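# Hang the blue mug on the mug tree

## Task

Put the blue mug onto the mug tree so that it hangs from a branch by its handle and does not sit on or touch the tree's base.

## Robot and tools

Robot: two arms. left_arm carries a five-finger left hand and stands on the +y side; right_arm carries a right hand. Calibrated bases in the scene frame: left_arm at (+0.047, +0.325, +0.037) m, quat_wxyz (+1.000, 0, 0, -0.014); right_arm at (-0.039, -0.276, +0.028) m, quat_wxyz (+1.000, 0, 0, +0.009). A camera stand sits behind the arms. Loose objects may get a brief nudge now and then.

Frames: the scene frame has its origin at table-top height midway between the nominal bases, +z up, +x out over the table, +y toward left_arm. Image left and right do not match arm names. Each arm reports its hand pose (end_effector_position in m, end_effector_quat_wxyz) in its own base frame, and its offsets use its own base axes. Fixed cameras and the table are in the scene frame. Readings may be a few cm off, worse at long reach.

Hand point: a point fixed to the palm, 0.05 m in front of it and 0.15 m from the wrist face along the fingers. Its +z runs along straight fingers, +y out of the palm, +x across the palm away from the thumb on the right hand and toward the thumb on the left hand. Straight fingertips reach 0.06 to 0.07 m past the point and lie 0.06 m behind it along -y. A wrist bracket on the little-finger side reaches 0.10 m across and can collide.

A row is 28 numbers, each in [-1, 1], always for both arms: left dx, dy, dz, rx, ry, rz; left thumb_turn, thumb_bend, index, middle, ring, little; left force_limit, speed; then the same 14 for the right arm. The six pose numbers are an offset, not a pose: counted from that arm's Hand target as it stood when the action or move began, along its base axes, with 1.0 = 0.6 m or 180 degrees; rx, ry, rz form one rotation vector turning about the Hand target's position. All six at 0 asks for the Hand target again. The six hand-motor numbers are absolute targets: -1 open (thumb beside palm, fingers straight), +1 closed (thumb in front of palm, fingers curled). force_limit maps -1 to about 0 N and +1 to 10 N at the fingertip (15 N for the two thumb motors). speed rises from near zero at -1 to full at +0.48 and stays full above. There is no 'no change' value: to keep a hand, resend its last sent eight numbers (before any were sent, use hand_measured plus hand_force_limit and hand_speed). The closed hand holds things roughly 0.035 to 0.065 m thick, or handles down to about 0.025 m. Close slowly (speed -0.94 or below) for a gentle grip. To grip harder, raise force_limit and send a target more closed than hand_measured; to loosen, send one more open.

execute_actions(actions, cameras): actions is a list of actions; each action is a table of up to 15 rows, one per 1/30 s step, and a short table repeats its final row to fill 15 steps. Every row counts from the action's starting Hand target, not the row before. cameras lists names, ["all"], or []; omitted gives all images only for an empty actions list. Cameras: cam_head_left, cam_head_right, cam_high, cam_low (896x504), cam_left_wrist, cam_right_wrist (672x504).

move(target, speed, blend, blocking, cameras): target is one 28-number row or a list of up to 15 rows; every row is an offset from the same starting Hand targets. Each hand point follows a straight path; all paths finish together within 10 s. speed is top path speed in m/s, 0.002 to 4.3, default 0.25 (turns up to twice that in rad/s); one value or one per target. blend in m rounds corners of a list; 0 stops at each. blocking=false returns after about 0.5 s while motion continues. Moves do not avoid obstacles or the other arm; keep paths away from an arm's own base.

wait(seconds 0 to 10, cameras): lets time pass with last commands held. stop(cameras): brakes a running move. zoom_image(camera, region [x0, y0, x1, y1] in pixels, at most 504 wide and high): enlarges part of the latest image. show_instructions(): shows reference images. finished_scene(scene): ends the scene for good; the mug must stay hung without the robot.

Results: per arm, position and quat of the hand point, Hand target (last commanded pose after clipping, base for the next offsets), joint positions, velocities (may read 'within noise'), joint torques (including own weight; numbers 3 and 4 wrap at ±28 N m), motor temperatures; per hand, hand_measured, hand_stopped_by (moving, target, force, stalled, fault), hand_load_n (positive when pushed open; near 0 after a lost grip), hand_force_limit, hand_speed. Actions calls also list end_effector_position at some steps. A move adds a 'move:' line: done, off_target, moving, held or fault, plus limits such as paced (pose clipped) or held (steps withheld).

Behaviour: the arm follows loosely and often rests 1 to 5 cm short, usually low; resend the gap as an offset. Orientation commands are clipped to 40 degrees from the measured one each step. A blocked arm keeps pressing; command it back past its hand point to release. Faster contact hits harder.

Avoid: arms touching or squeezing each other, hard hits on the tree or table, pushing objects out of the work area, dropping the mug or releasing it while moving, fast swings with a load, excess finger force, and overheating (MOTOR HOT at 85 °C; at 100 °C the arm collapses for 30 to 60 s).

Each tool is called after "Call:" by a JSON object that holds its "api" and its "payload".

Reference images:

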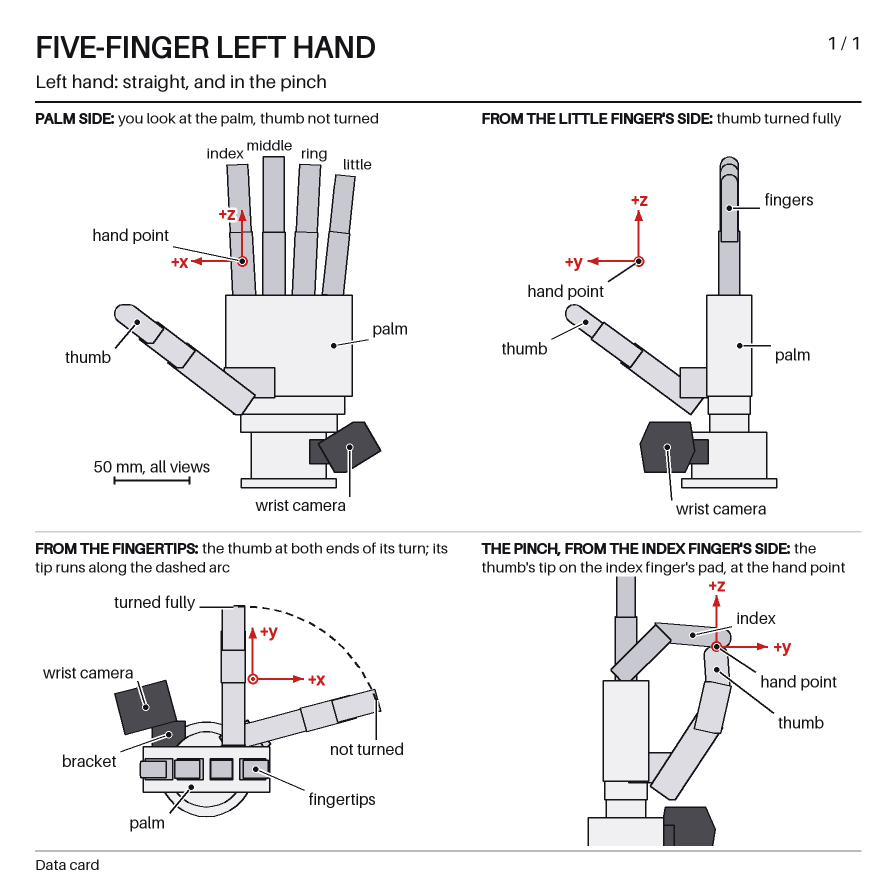

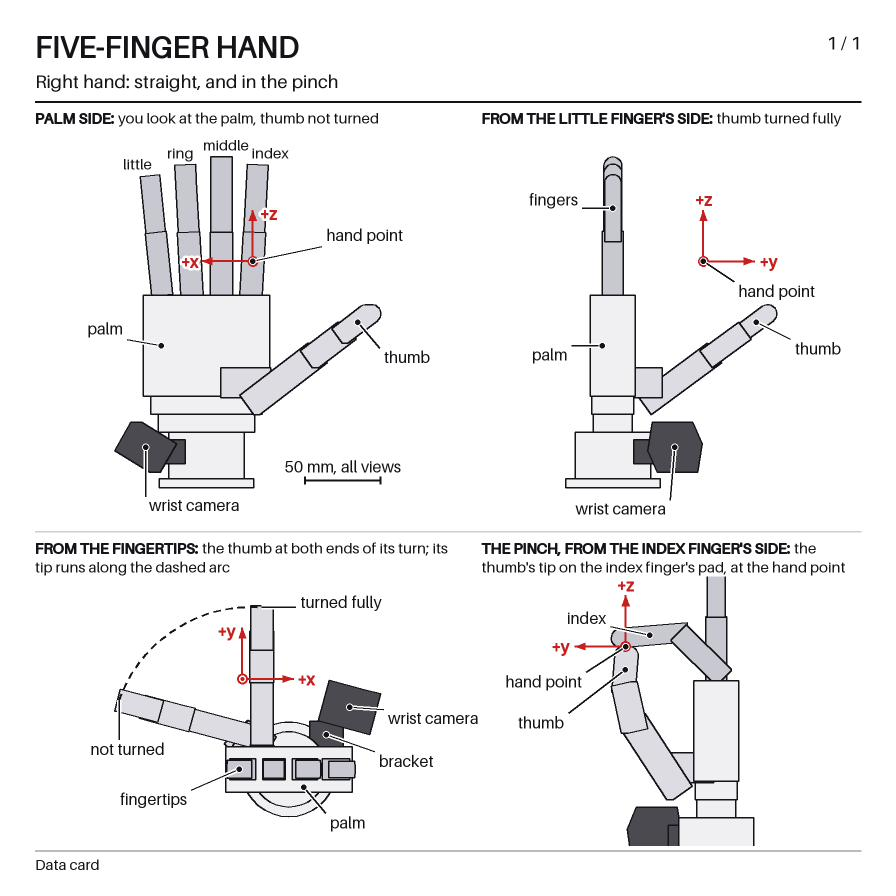

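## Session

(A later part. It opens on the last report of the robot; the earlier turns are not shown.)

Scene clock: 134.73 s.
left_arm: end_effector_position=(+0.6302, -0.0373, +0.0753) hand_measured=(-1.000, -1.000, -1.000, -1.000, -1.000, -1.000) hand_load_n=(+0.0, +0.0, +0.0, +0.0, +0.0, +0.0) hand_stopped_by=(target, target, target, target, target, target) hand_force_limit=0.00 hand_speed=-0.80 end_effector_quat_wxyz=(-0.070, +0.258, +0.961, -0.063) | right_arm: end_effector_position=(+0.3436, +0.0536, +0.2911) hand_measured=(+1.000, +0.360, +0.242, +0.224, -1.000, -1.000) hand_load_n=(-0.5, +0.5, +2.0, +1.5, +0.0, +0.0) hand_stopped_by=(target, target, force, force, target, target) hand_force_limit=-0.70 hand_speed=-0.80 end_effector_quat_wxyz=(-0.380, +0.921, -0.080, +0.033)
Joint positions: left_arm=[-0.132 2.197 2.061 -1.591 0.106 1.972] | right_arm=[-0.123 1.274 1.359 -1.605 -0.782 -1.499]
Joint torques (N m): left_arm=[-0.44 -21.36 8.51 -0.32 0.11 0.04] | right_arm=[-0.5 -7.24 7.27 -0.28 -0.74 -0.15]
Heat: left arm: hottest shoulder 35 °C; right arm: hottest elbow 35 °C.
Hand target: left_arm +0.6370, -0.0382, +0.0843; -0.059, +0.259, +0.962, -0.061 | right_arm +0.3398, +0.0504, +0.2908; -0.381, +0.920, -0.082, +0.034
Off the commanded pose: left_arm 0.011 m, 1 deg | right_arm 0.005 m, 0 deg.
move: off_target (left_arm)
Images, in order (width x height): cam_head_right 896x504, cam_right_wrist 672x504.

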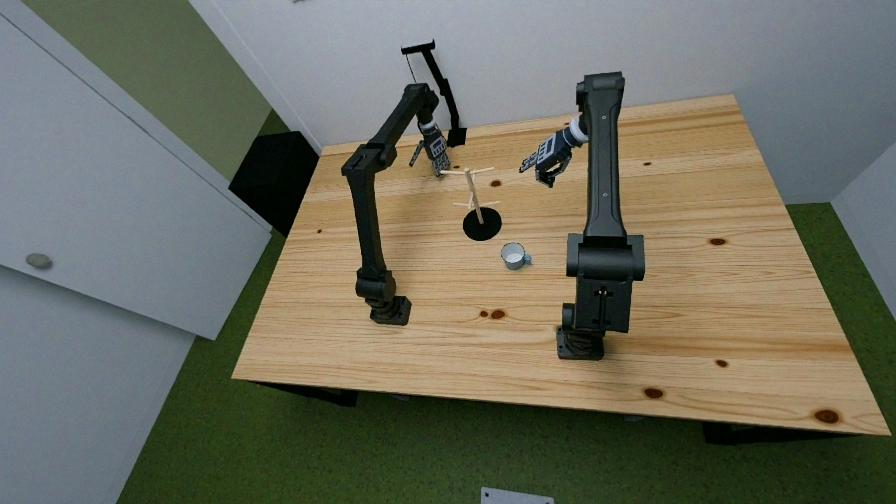

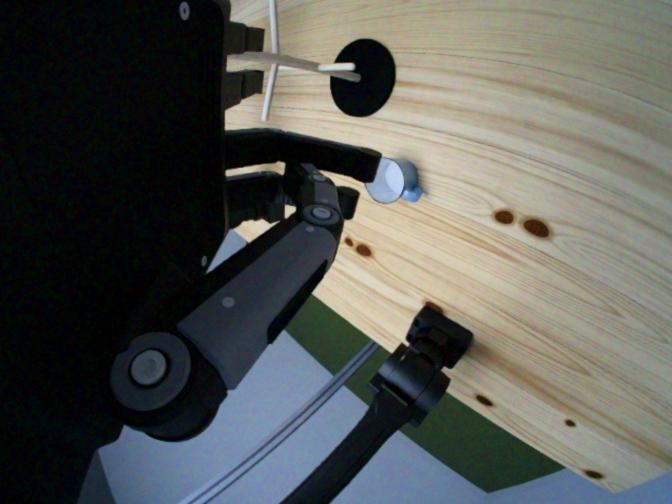

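Call:
{"api": "move", "payload": {"target": [[0,0,0,0,0,0,-1,-1,-1,-1,-1,-1,0,-0.8,0,0,0,0,0,0,1.0,0.36,-0.5,-0.5,-1,-1,-0.7,0],[0,0,0,0,0,0,-1,-1,-1,-1,-1,-1,0,-0.8,0,0,0,0,0,0,1.0,0.6,-0.5,-0.5,-1,-1,-0.7,-0.8],[0,0,0,0,0,0,-1,-1,-1,-1,-1,-1,0,-0.8,0,0,0,0,0,0,1.0,0.6,0.3,0.3,-1,-1,-0.7,-0.8]], "cameras": ["cam_right_wrist","cam_head_right"]}}

Call:
{"api": "zoom_image", "payload": {"camera": "cam_head_right", "region": [500, 130, 580, 210]}}

Scene clock: 139.47 s.
left_arm: end_effector_position=(+0.6302, -0.0373, +0.0753) hand_measured=(-1.000, -1.000, -1.000, -1.000, -1.000, -1.000) hand_load_n=(+0.0, +0.0, +0.0, +0.0, +0.0, +0.0) hand_stopped_by=(target, target, target, target, target, target) hand_force_limit=0.00 hand_speed=-0.80 end_effector_quat_wxyz=(-0.070, +0.258, +0.961, -0.063) | right_arm: end_effector_position=(+0.3436, +0.0537, +0.2911) hand_measured=(+1.000, +0.600, +0.238, +0.218, -1.000, -1.000) hand_load_n=(+1.0, +1.5, +1.5, +2.5, +0.0, +0.0) hand_stopped_by=(target, target, force, force, target, target) hand_force_limit=-0.70 hand_speed=-0.80 end_effector_quat_wxyz=(-0.380, +0.921, -0.080, +0.033)
Joint positions: left_arm=[-0.132 2.197 2.061 -1.591 0.106 1.972] | right_arm=[-0.123 1.274 1.359 -1.605 -0.782 -1.499]
Joint torques (N m): left_arm=[-0.5 -21.3 8.53 -0.28 0.12 0.02] | right_arm=[-0.32 -7.47 7.08 -0.27 -0.73 -0.13]
Heat: left arm: hottest shoulder 35 °C; right arm: hottest elbow 35 °C.
Hand target: left_arm +0.6370, -0.0382, +0.0843; -0.059, +0.259, +0.962, -0.061 | right_arm +0.3398, +0.0504, +0.2908; -0.381, +0.920, -0.082, +0.034
Off the commanded pose: left_arm 0.011 m, 1 deg | right_arm 0.005 m, 0 deg.
move: off_target (left_arm)
Images, in order (width x height): cam_head_right 896x504, cam_right_wrist 672x504.

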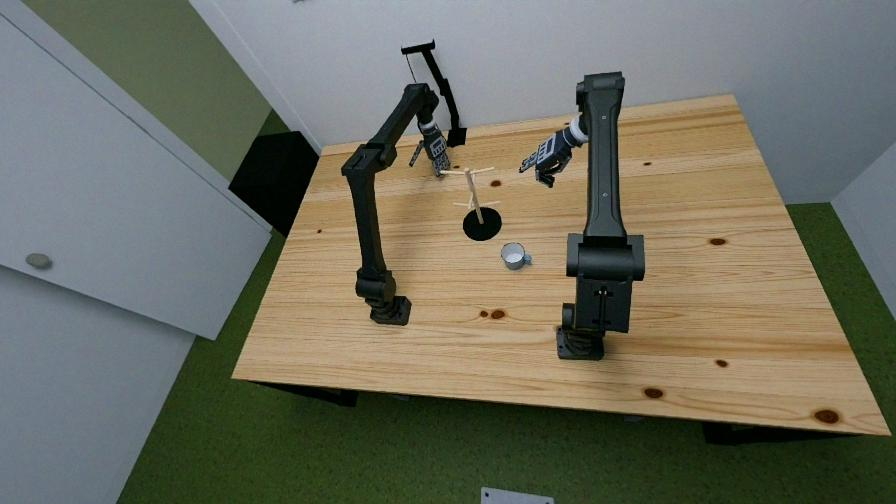

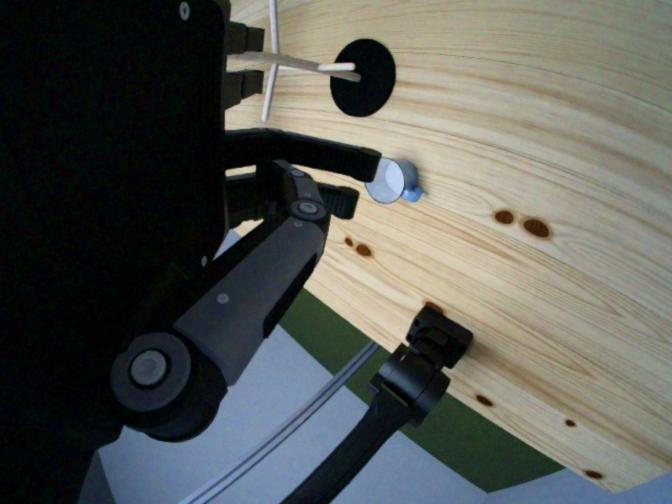

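Scaled by 6.300 from the camera's 896x504 image, which has a finer 1280x720 frame.

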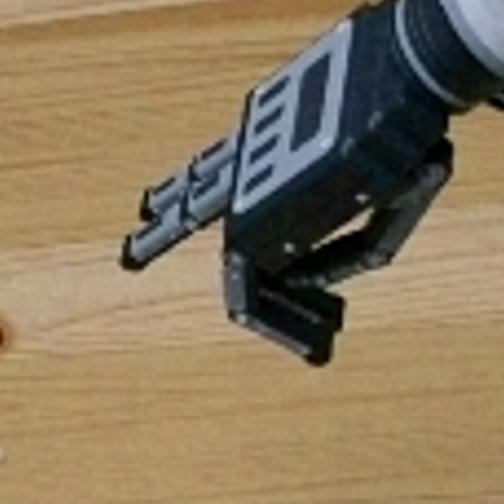

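Call:
{"api": "move", "payload": {"target": [0,0,0,0,0,0,-1,-1,-1,-1,-1,-1,0,-0.8,-0.13,0.2,-0.29,0,0,0,1.0,0.0,-0.8,-0.8,-1,-1,-0.7,0], "cameras": ["cam_right_wrist","cam_head_right","cam_head_left","cam_low"]}}

Call:
{"api": "zoom_image", "payload": {"camera": "cam_right_wrist", "region": [320, 100, 500, 250]}}

Scene clock: 168.43 s.
left_arm: end_effector_position=(+0.6302, -0.0373, +0.0753) hand_measured=(-1.000, -1.000, -1.000, -1.000, -1.000, -1.000) hand_load_n=(+0.0, +0.0, +0.0, +0.5, +0.0, +0.5) hand_stopped_by=(target, target, target, target, target, target) hand_force_limit=0.00 hand_speed=-0.80 end_effector_quat_wxyz=(-0.070, +0.258, +0.961, -0.063) | right_arm: end_effector_position=(+0.2650, +0.1674, +0.1172) hand_measured=(+1.000, +0.000, -0.800, -0.800, -1.000, -1.000) hand_load_n=(+0.0, +0.0, +0.0, +0.0, +0.0, -0.5) hand_stopped_by=(target, target, target, target, target, target) hand_force_limit=-0.70 hand_speed=0.00 end_effector_quat_wxyz=(-0.381, +0.920, -0.084, +0.032)
Joint positions: left_arm=[-0.132 2.197 2.061 -1.591 0.106 1.972] | right_arm=[0.243 1.073 0.725 -0.838 -0.702 -1.003]
Joint torques (N m): left_arm=[-0.56 -21.42 8.49 -0.32 0.11 0.03] | right_arm=[1.55 -4.78 7.2 0.9 -0.37 0.12]
Heat: left arm: hottest shoulder 35 °C; right arm: hottest elbow 35 °C.
Hand target: left_arm +0.6370, -0.0382, +0.0843; -0.059, +0.259, +0.962, -0.061 | right_arm +0.2619, +0.1704, +0.1169; -0.381, +0.920, -0.082, +0.034
Off the commanded pose: left_arm 0.011 m, 1 deg | right_arm 0.004 m, 0 deg.
move: off_target (left_arm)
Images, in order (width x height): cam_head_left 896x504, cam_head_right 896x504, cam_low 896x504, cam_right_wrist 672x504.

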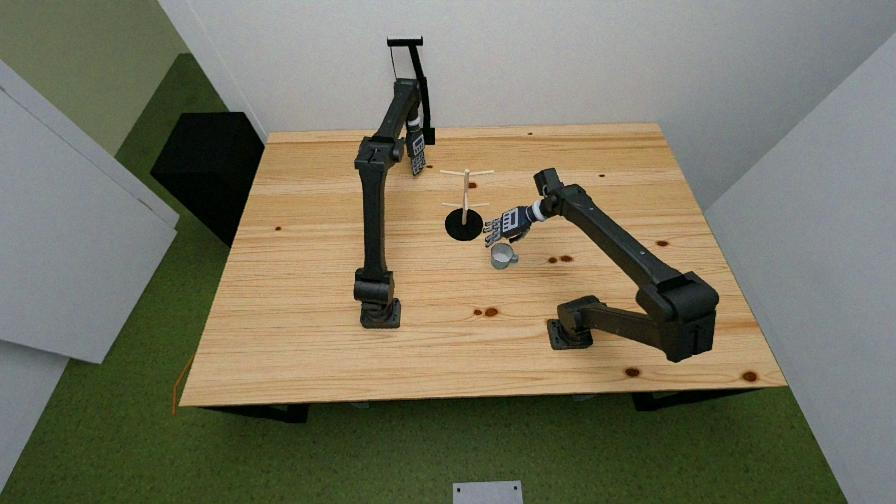

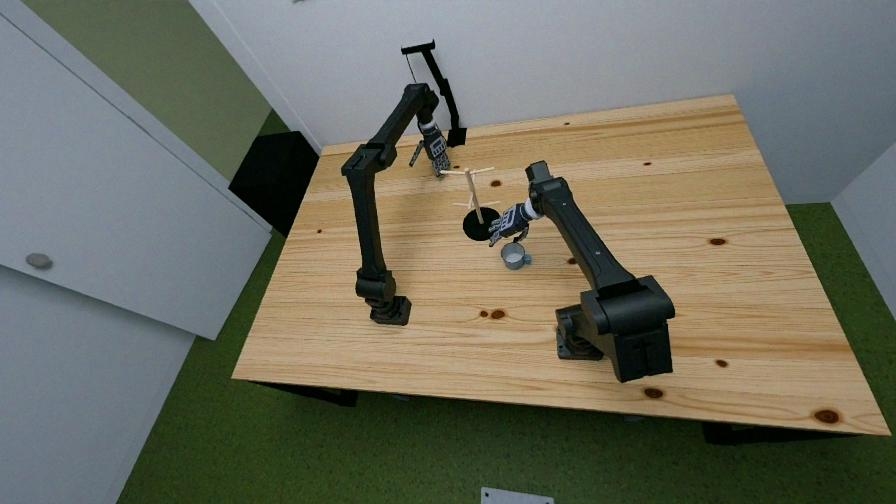

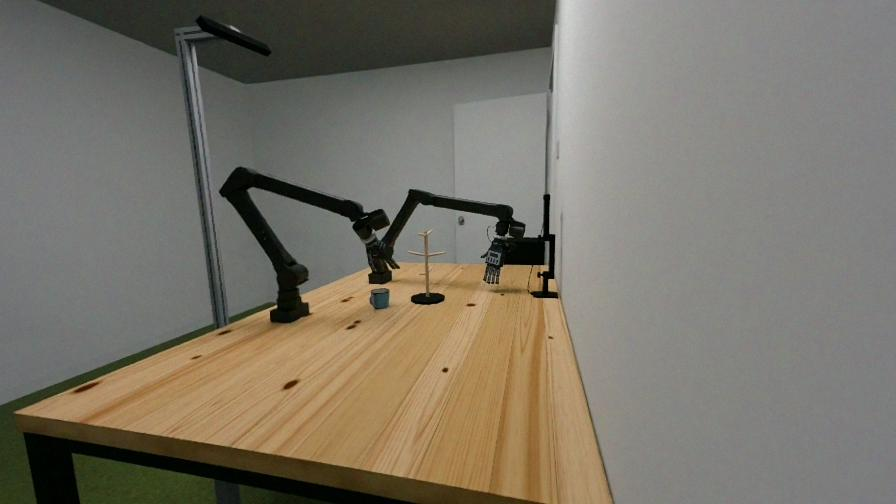

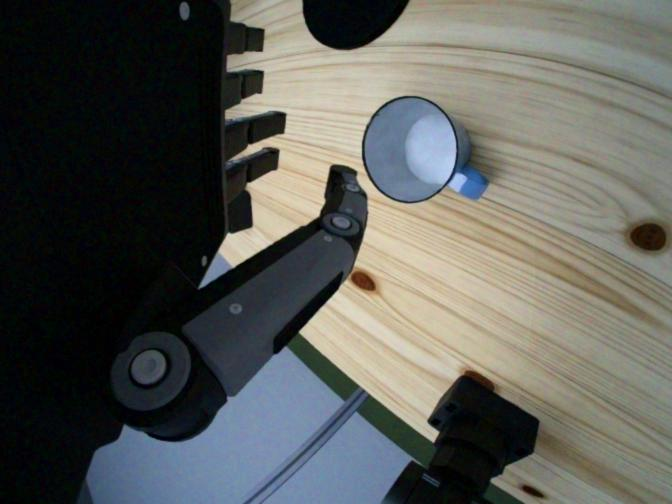

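Scaled by 2.800 from the camera's 672x504 image, which has a finer 960x720 frame.

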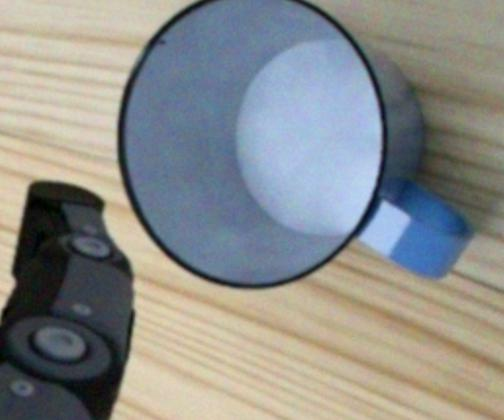

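Call:
{"api": "move", "payload": {"target": [[-0.15,0,0.4,0,0,0,-1,-1,-1,-1,-1,-1,0,-0.8,0.0,-0.15,0.12,0,0,0,1.0,0.0,-0.8,-0.8,-1,-1,-0.7,0],[-0.5375,-0.013,0.42,-0.3723,0.1428,0.0766,-1,-1,-1,-1,-1,-1,0,-0.8,0.095,-0.293,0.175,0,0,0,1.0,0.0,-0.8,-0.8,-1,-1,-0.7,0]], "blend": [0.05,0], "cameras": ["cam_right_wrist","cam_left_wrist","cam_head_right","cam_head_left","cam_low"]}}

Scene clock: 197.63 s.
left_arm: end_effector_position=(+0.3188, -0.0486, +0.3308) hand_measured=(-1.000, -1.000, -1.000, -1.000, -1.000, -1.000) hand_load_n=(+0.0, +0.0, +0.0, +0.0, -0.5, +0.0) hand_stopped_by=(target, target, target, target, target, target) hand_force_limit=0.00 hand_speed=-0.80 end_effector_quat_wxyz=(+0.143, -0.059, +0.839, -0.521) | right_arm: end_effector_position=(+0.3060, +0.0030, +0.2135) hand_measured=(+1.000, +0.000, -0.800, -0.800, -1.000, -1.000) hand_load_n=(+0.0, +0.0, +0.0, +0.0, +0.0, +0.0) hand_stopped_by=(target, target, target, target, target, target) hand_force_limit=-0.70 hand_speed=0.00 end_effector_quat_wxyz=(-0.384, +0.919, -0.086, +0.023)
Joint positions: left_arm=[0.333 1.132 1.244 -1.671 1.142 1.756] | right_arm=[-0.291 1.256 1.134 -1.587 -0.781 -1.732]
Joint torques (N m): left_arm=[0.38 -7.06 7.38 -0.34 0.99 -0.02] | right_arm=[-0.56 -4.72 10.81 -0.49 -0.53 -0.16]
Heat: left arm: hottest shoulder 36 °C; right arm: hottest elbow 36 °C.
Hand target: left_arm +0.3144, -0.0461, +0.3364; -0.100, +0.119, +0.756, -0.636 | right_arm +0.3189, -0.0054, +0.2220; -0.381, +0.920, -0.082, +0.034
Off the commanded pose: left_arm 0.007 m, 38 deg | right_arm 0.018 m, 1 deg.
joint sent to its limit (left arm) — joint 4 (wrist pitch), lower limit. The joint targets are off in orientation, not in position.
move: off_target (left_arm, right_arm)
Images, in order (width x height): cam_head_left 896x504, cam_head_right 896x504, cam_low 896x504, cam_left_wrist 672x504, cam_right_wrist 672x504.

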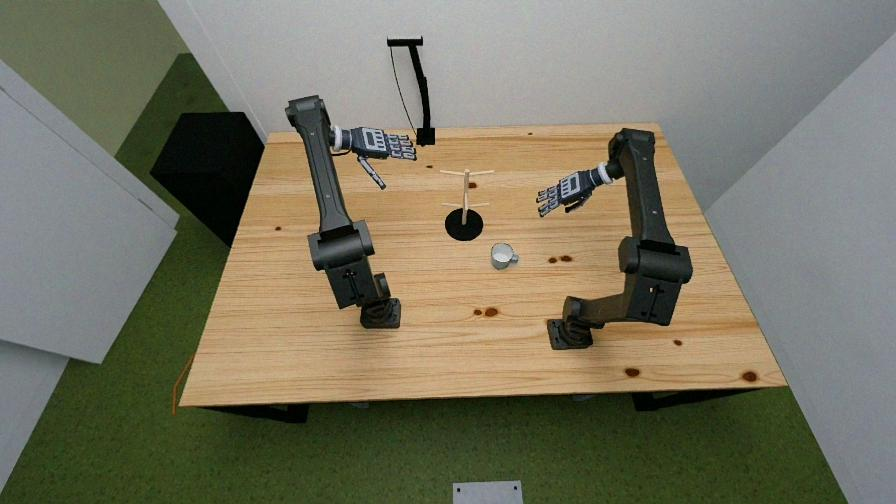

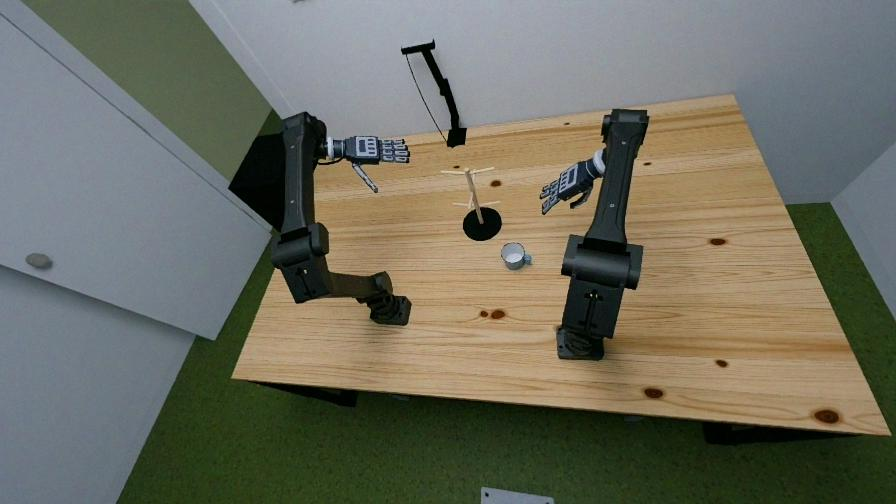

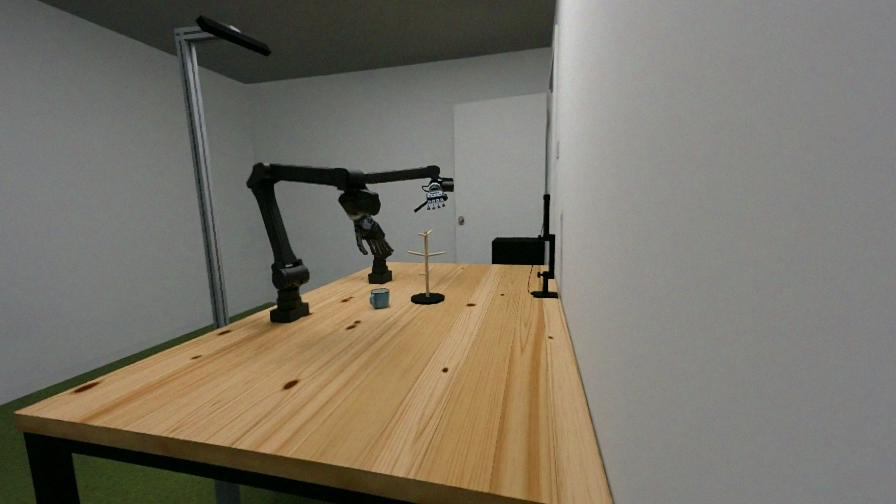

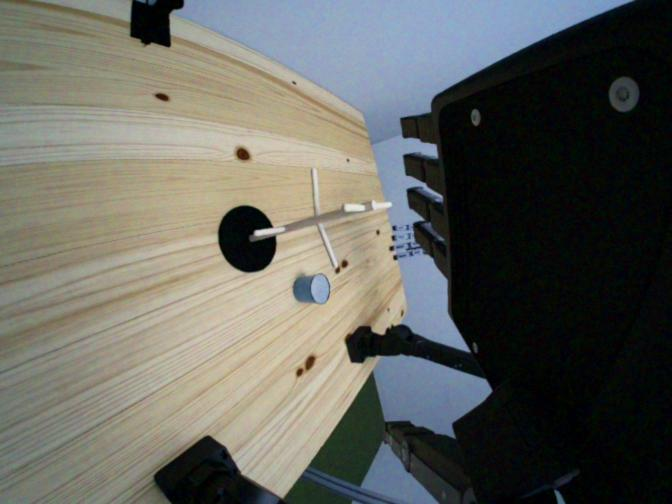

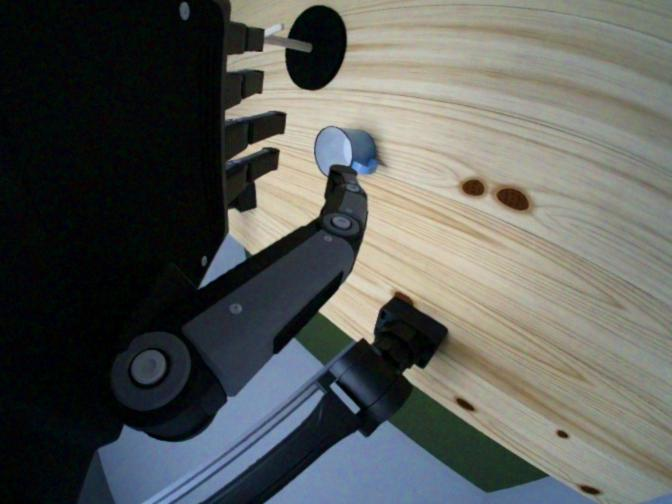

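Call:
{"api": "move", "payload": {"target": [-0.2205,-0.4568,-0.1223,0,0,0,1.0,-0.1,-0.1,-0.1,-1,-1,-0.6,-0.3,0,0,0,0,0,0,-1,-1,-1,-1,-1,-1,-0.6,-0.3], "speed": 0.2, "cameras": ["cam_right_wrist","cam_left_wrist","cam_head_right","cam_head_left","cam_low"]}}

Scene clock: 204.47 s.
left_arm: end_effector_position=(+0.1844, -0.3189, +0.2558) hand_measured=(+1.000, -0.100, -0.100, -0.100, -1.000, -1.000) hand_load_n=(+0.0, +0.0, +0.0, +0.0, +0.0, +0.0) hand_stopped_by=(target, target, target, target, target, target) hand_force_limit=-0.60 hand_speed=-0.30 end_effector_quat_wxyz=(-0.109, +0.110, +0.760, -0.632) | right_arm: end_effector_position=(+0.3061, +0.0029, +0.2134) hand_measured=(-1.000, -1.000, -1.000, -1.000, -1.000, -1.000) hand_load_n=(+0.0, +0.0, +0.0, +0.0, +0.0, +0.0) hand_stopped_by=(target, target, target, target, target, target) hand_force_limit=-0.60 hand_speed=-0.30 end_effector_quat_wxyz=(-0.384, +0.919, -0.085, +0.023)
Joint positions: left_arm=[-0.524 1.035 0.788 -0.468 1.296 0.67] | right_arm=[-0.291 1.256 1.134 -1.587 -0.781 -1.735]
Joint torques (N m): left_arm=[-0.97 -6.48 7.98 1.28 0.53 -0.02] | right_arm=[-0.21 -4.42 10.76 -0.47 -0.53 -0.12]
Heat: left arm: hottest shoulder 35 °C; right arm: hottest elbow 36 °C.
Hand target: left_arm +0.1823, -0.3202, +0.2629; -0.100, +0.119, +0.756, -0.635 | right_arm +0.3189, -0.0054, +0.2220; -0.381, +0.920, -0.082, +0.034
Off the commanded pose: left_arm 0.008 m, 1 deg | right_arm 0.017 m, 1 deg.
move: off_target (right_arm)
Images, in order (width x height): cam_head_left 896x504, cam_head_right 896x504, cam_low 896x504, cam_left_wrist 672x504, cam_right_wrist 672x504.

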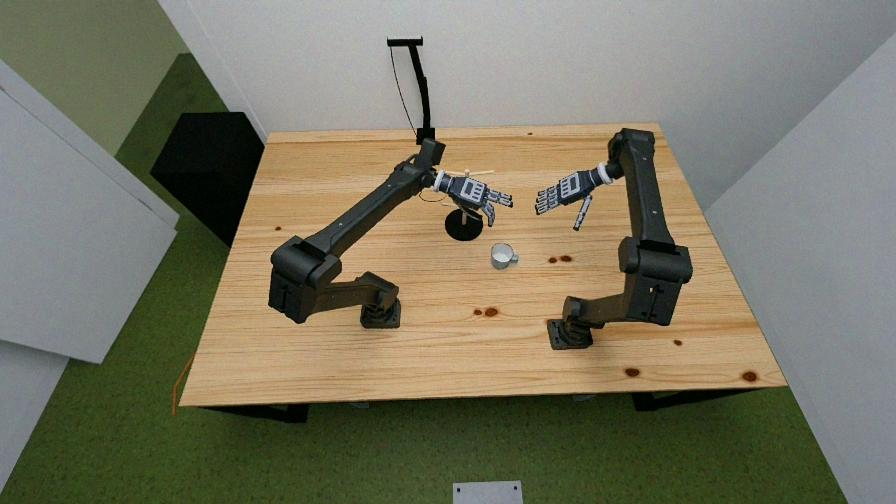

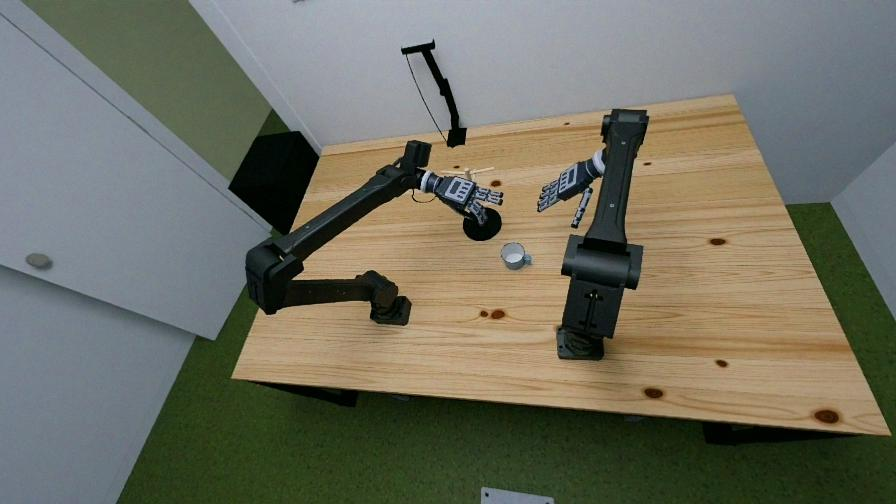

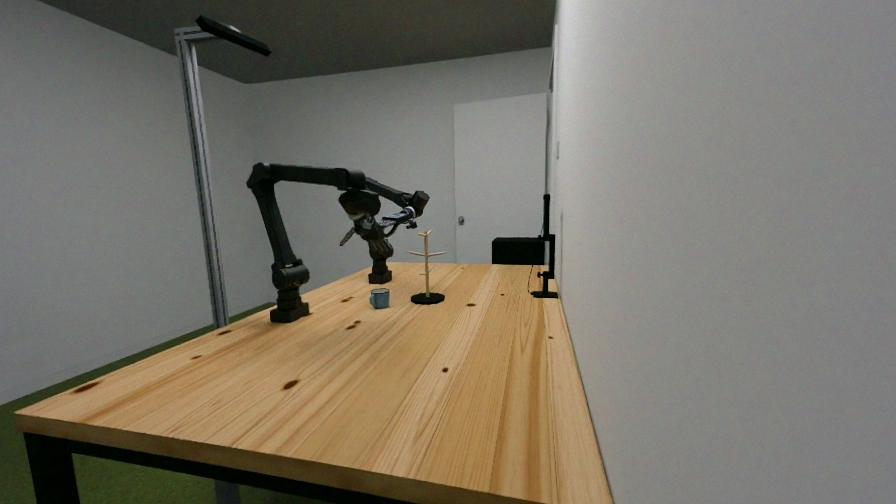

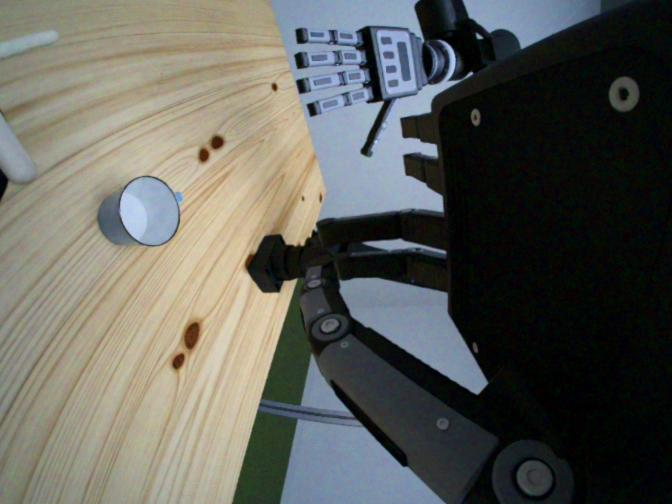

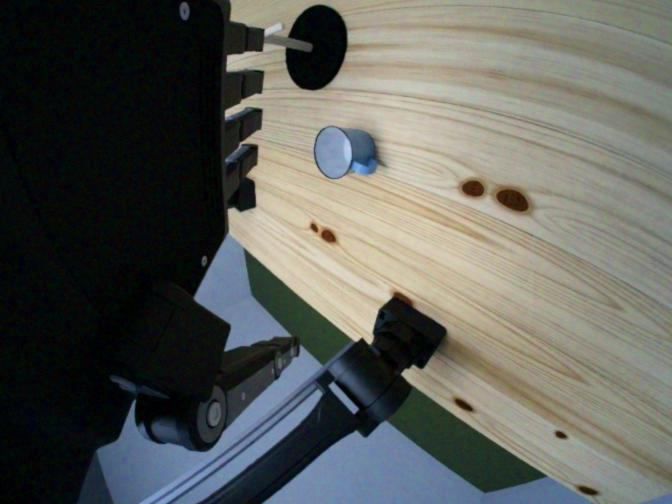

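Call:
{"api": "zoom_image", "payload": {"camera": "cam_head_left", "region": [420, 150, 540, 280]}}

Call:
{"api": "zoom_image", "payload": {"camera": "cam_head_right", "region": [410, 150, 540, 280]}}

Call:
{"api": "zoom_image", "payload": {"camera": "cam_left_wrist", "region": [80, 140, 360, 320]}}

Call:
{"api": "zoom_image", "payload": {"camera": "cam_low", "region": [340, 170, 460, 320]}}

Scaled by 3.877 from the camera's 896x504 image, which has a finer 1280x720 frame.

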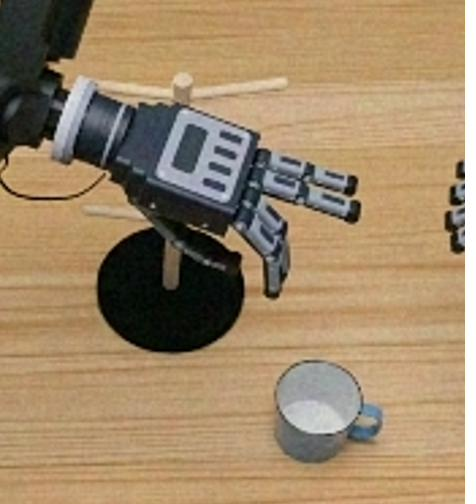

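Scaled by 3.877 from the camera's 896x504 image, which has a finer 1280x720 frame.

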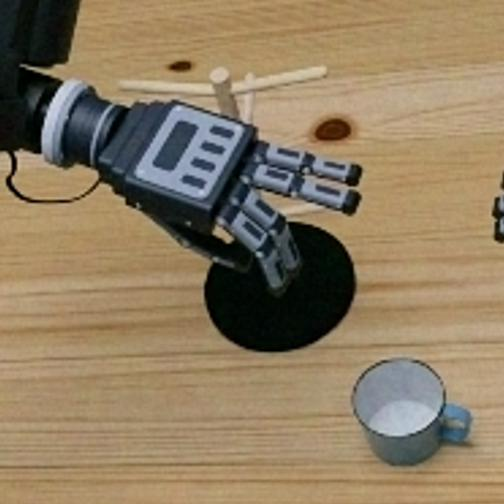

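Scaled by 1.800 from the camera's 672x504 image, which has a finer 960x720 frame.

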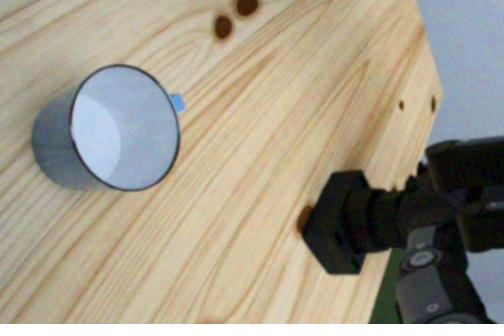

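Scaled by 3.360 from the camera's 896x504 image, which has a finer 1280x720 frame.

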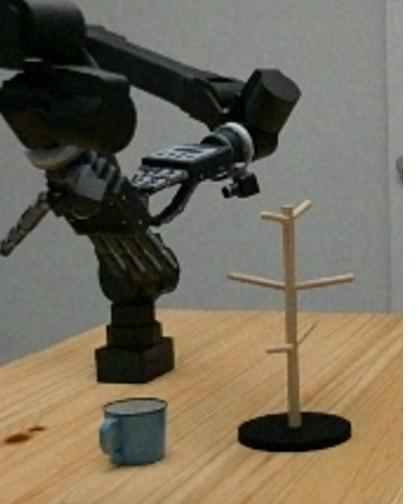

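Call:
{"api": "zoom_image", "payload": {"camera": "cam_head_left", "region": [340, 270, 440, 350]}}

Call:
{"api": "zoom_image", "payload": {"camera": "cam_head_left", "region": [520, 280, 620, 360]}}

Call:
{"api": "zoom_image", "payload": {"camera": "cam_head_right", "region": [340, 260, 440, 340]}}

Call:
{"api": "zoom_image", "payload": {"camera": "cam_head_right", "region": [520, 290, 640, 380]}}

Scaled by 5.040 from the camera's 896x504 image, which has a finer 1280x720 frame.

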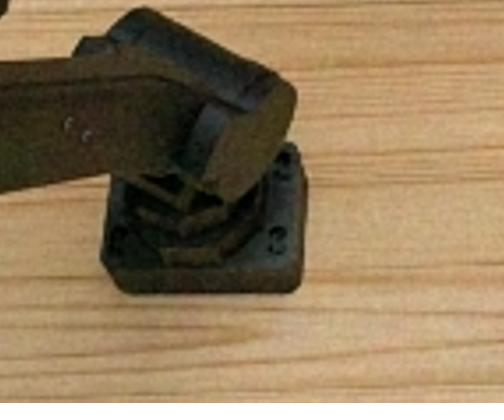

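Scaled by 5.040 from the camera's 896x504 image, which has a finer 1280x720 frame.

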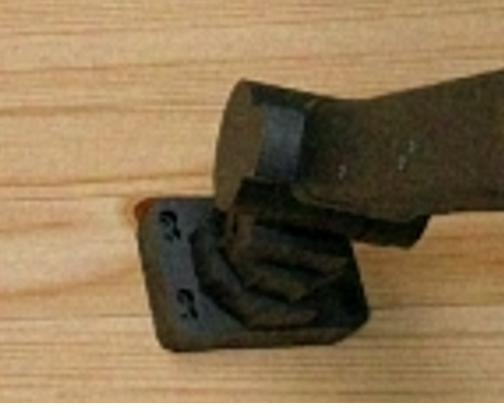

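Scaled by 5.040 from the camera's 896x504 image, which has a finer 1280x720 frame.

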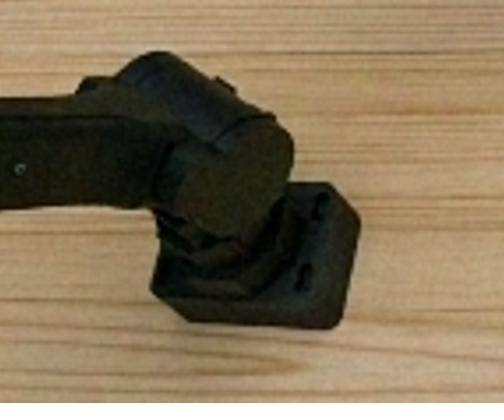

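Scaled by 4.200 from the camera's 896x504 image, which has a finer 1280x720 frame.

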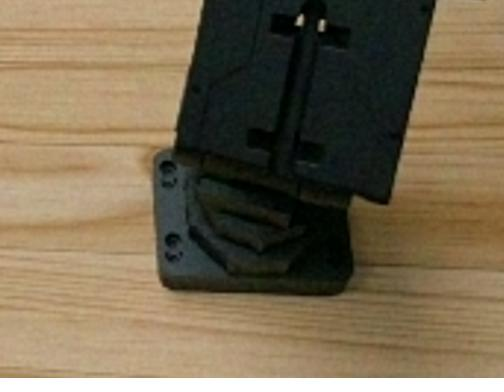

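Call:
{"api": "move", "payload": {"target": [0.0257,-0.066,-0.275,0,0,0,1.0,-0.1,-0.1,-0.1,-1,-1,-0.6,-0.3,0,0,0,0,0,0,-1,-1,-1,-1,-1,-1,-0.6,-0.3], "speed": 0.15, "cameras": ["cam_right_wrist","cam_left_wrist","cam_head_right","cam_head_left","cam_low"]}}

Call:
{"api": "zoom_image", "payload": {"camera": "cam_head_left", "region": [420, 180, 540, 290]}}

Call:
{"api": "zoom_image", "payload": {"camera": "cam_head_right", "region": [420, 180, 540, 290]}}

Call:
{"api": "zoom_image", "payload": {"camera": "cam_low", "region": [340, 220, 440, 320]}}

Call:
{"api": "zoom_image", "payload": {"camera": "cam_right_wrist", "region": [200, 50, 440, 230]}}

Scene clock: 218.27 s.
left_arm: end_effector_position=(+0.2018, -0.3591, +0.1188) hand_measured=(+1.000, -0.100, -0.100, -0.100, -1.000, -1.000) hand_load_n=(+0.0, +0.0, +0.0, +0.0, +0.0, +0.0) hand_stopped_by=(target, target, target, target, target, target) hand_force_limit=-0.60 hand_speed=-0.30 end_effector_quat_wxyz=(-0.080, +0.138, +0.747, -0.645) | right_arm: end_effector_position=(+0.3061, +0.0029, +0.2134) hand_measured=(-1.000, -1.000, -1.000, -1.000, -1.000, -1.000) hand_load_n=(+0.0, +0.0, +0.0, +0.0, +0.0, +0.0) hand_stopped_by=(target, target, target, target, target, target) hand_force_limit=-0.60 hand_speed=-0.30 end_effector_quat_wxyz=(-0.384, +0.919, -0.085, +0.023)
Joint positions: left_arm=[-0.599 1.355 0.571 0.287 1.241 0.534] | right_arm=[-0.291 1.256 1.134 -1.587 -0.781 -1.735]
Joint torques (N m): left_arm=[-1.08 -3.72 5.34 1.16 0.04 -0.04] | right_arm=[-0.44 -4.25 10.81 -0.59 -0.53 -0.12]
Heat: left arm: hottest shoulder 35 °C; right arm: hottest elbow 37 °C.
Hand target: left_arm +0.1977, -0.3598, +0.0979; -0.100, +0.119, +0.756, -0.635 | right_arm +0.3189, -0.0054, +0.2220; -0.381, +0.920, -0.082, +0.034
Off the commanded pose: left_arm 0.021 m, 4 deg | right_arm 0.018 m, 1 deg.
move: off_target (left_arm, right_arm)
Images, in order (width x height): cam_head_left 896x504, cam_head_right 896x504, cam_low 896x504, cam_left_wrist 672x504, cam_right_wrist 672x504.

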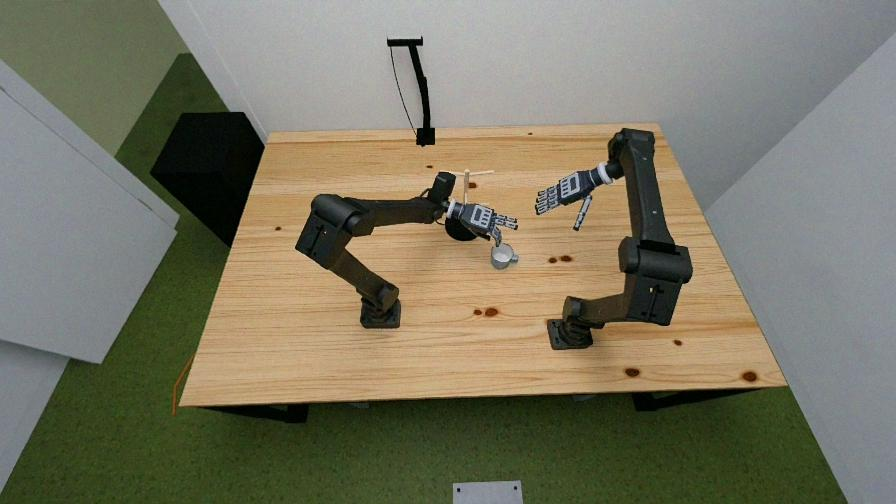

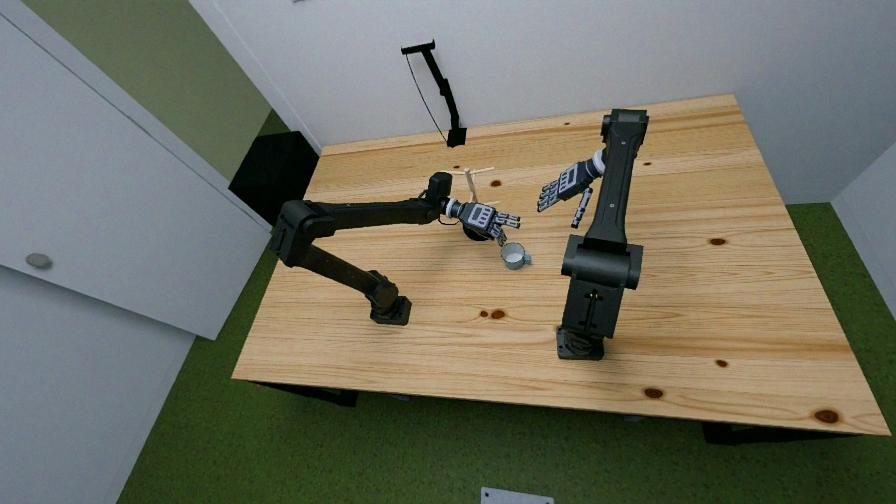

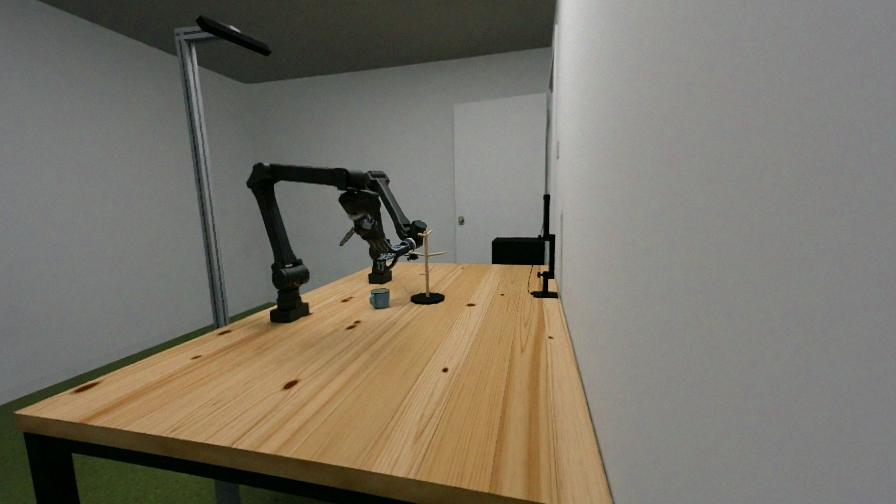

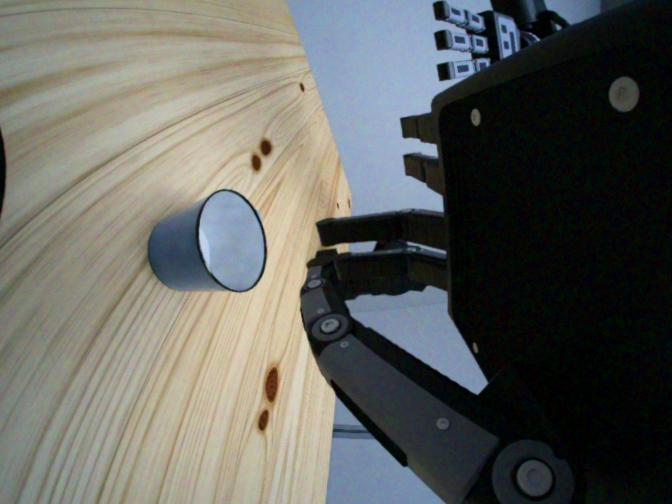

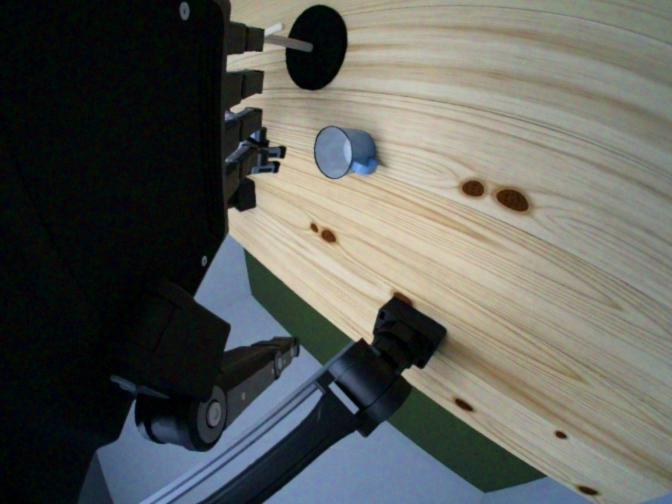

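Scaled by 4.200 from the camera's 896x504 image, which has a finer 1280x720 frame.

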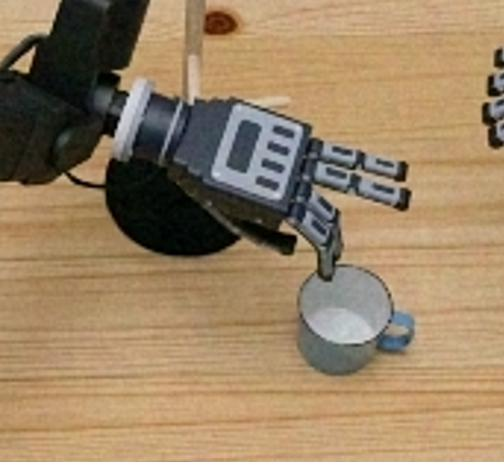

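Scaled by 4.200 from the camera's 896x504 image, which has a finer 1280x720 frame.

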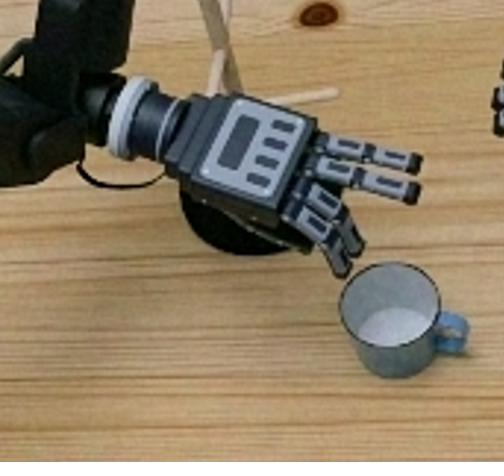

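Scaled by 5.040 from the camera's 896x504 image, which has a finer 1280x720 frame.

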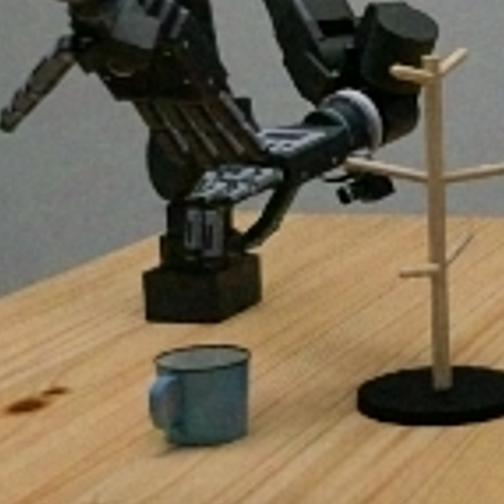

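Scaled by 2.100 from the camera's 672x504 image, which has a finer 960x720 frame.

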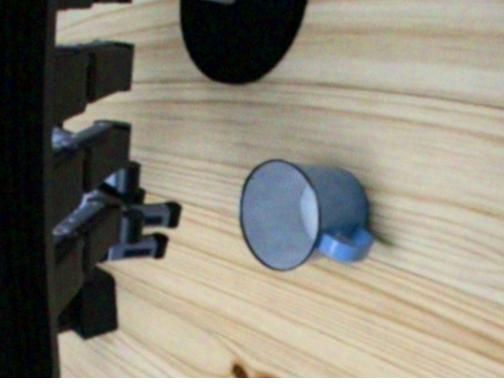

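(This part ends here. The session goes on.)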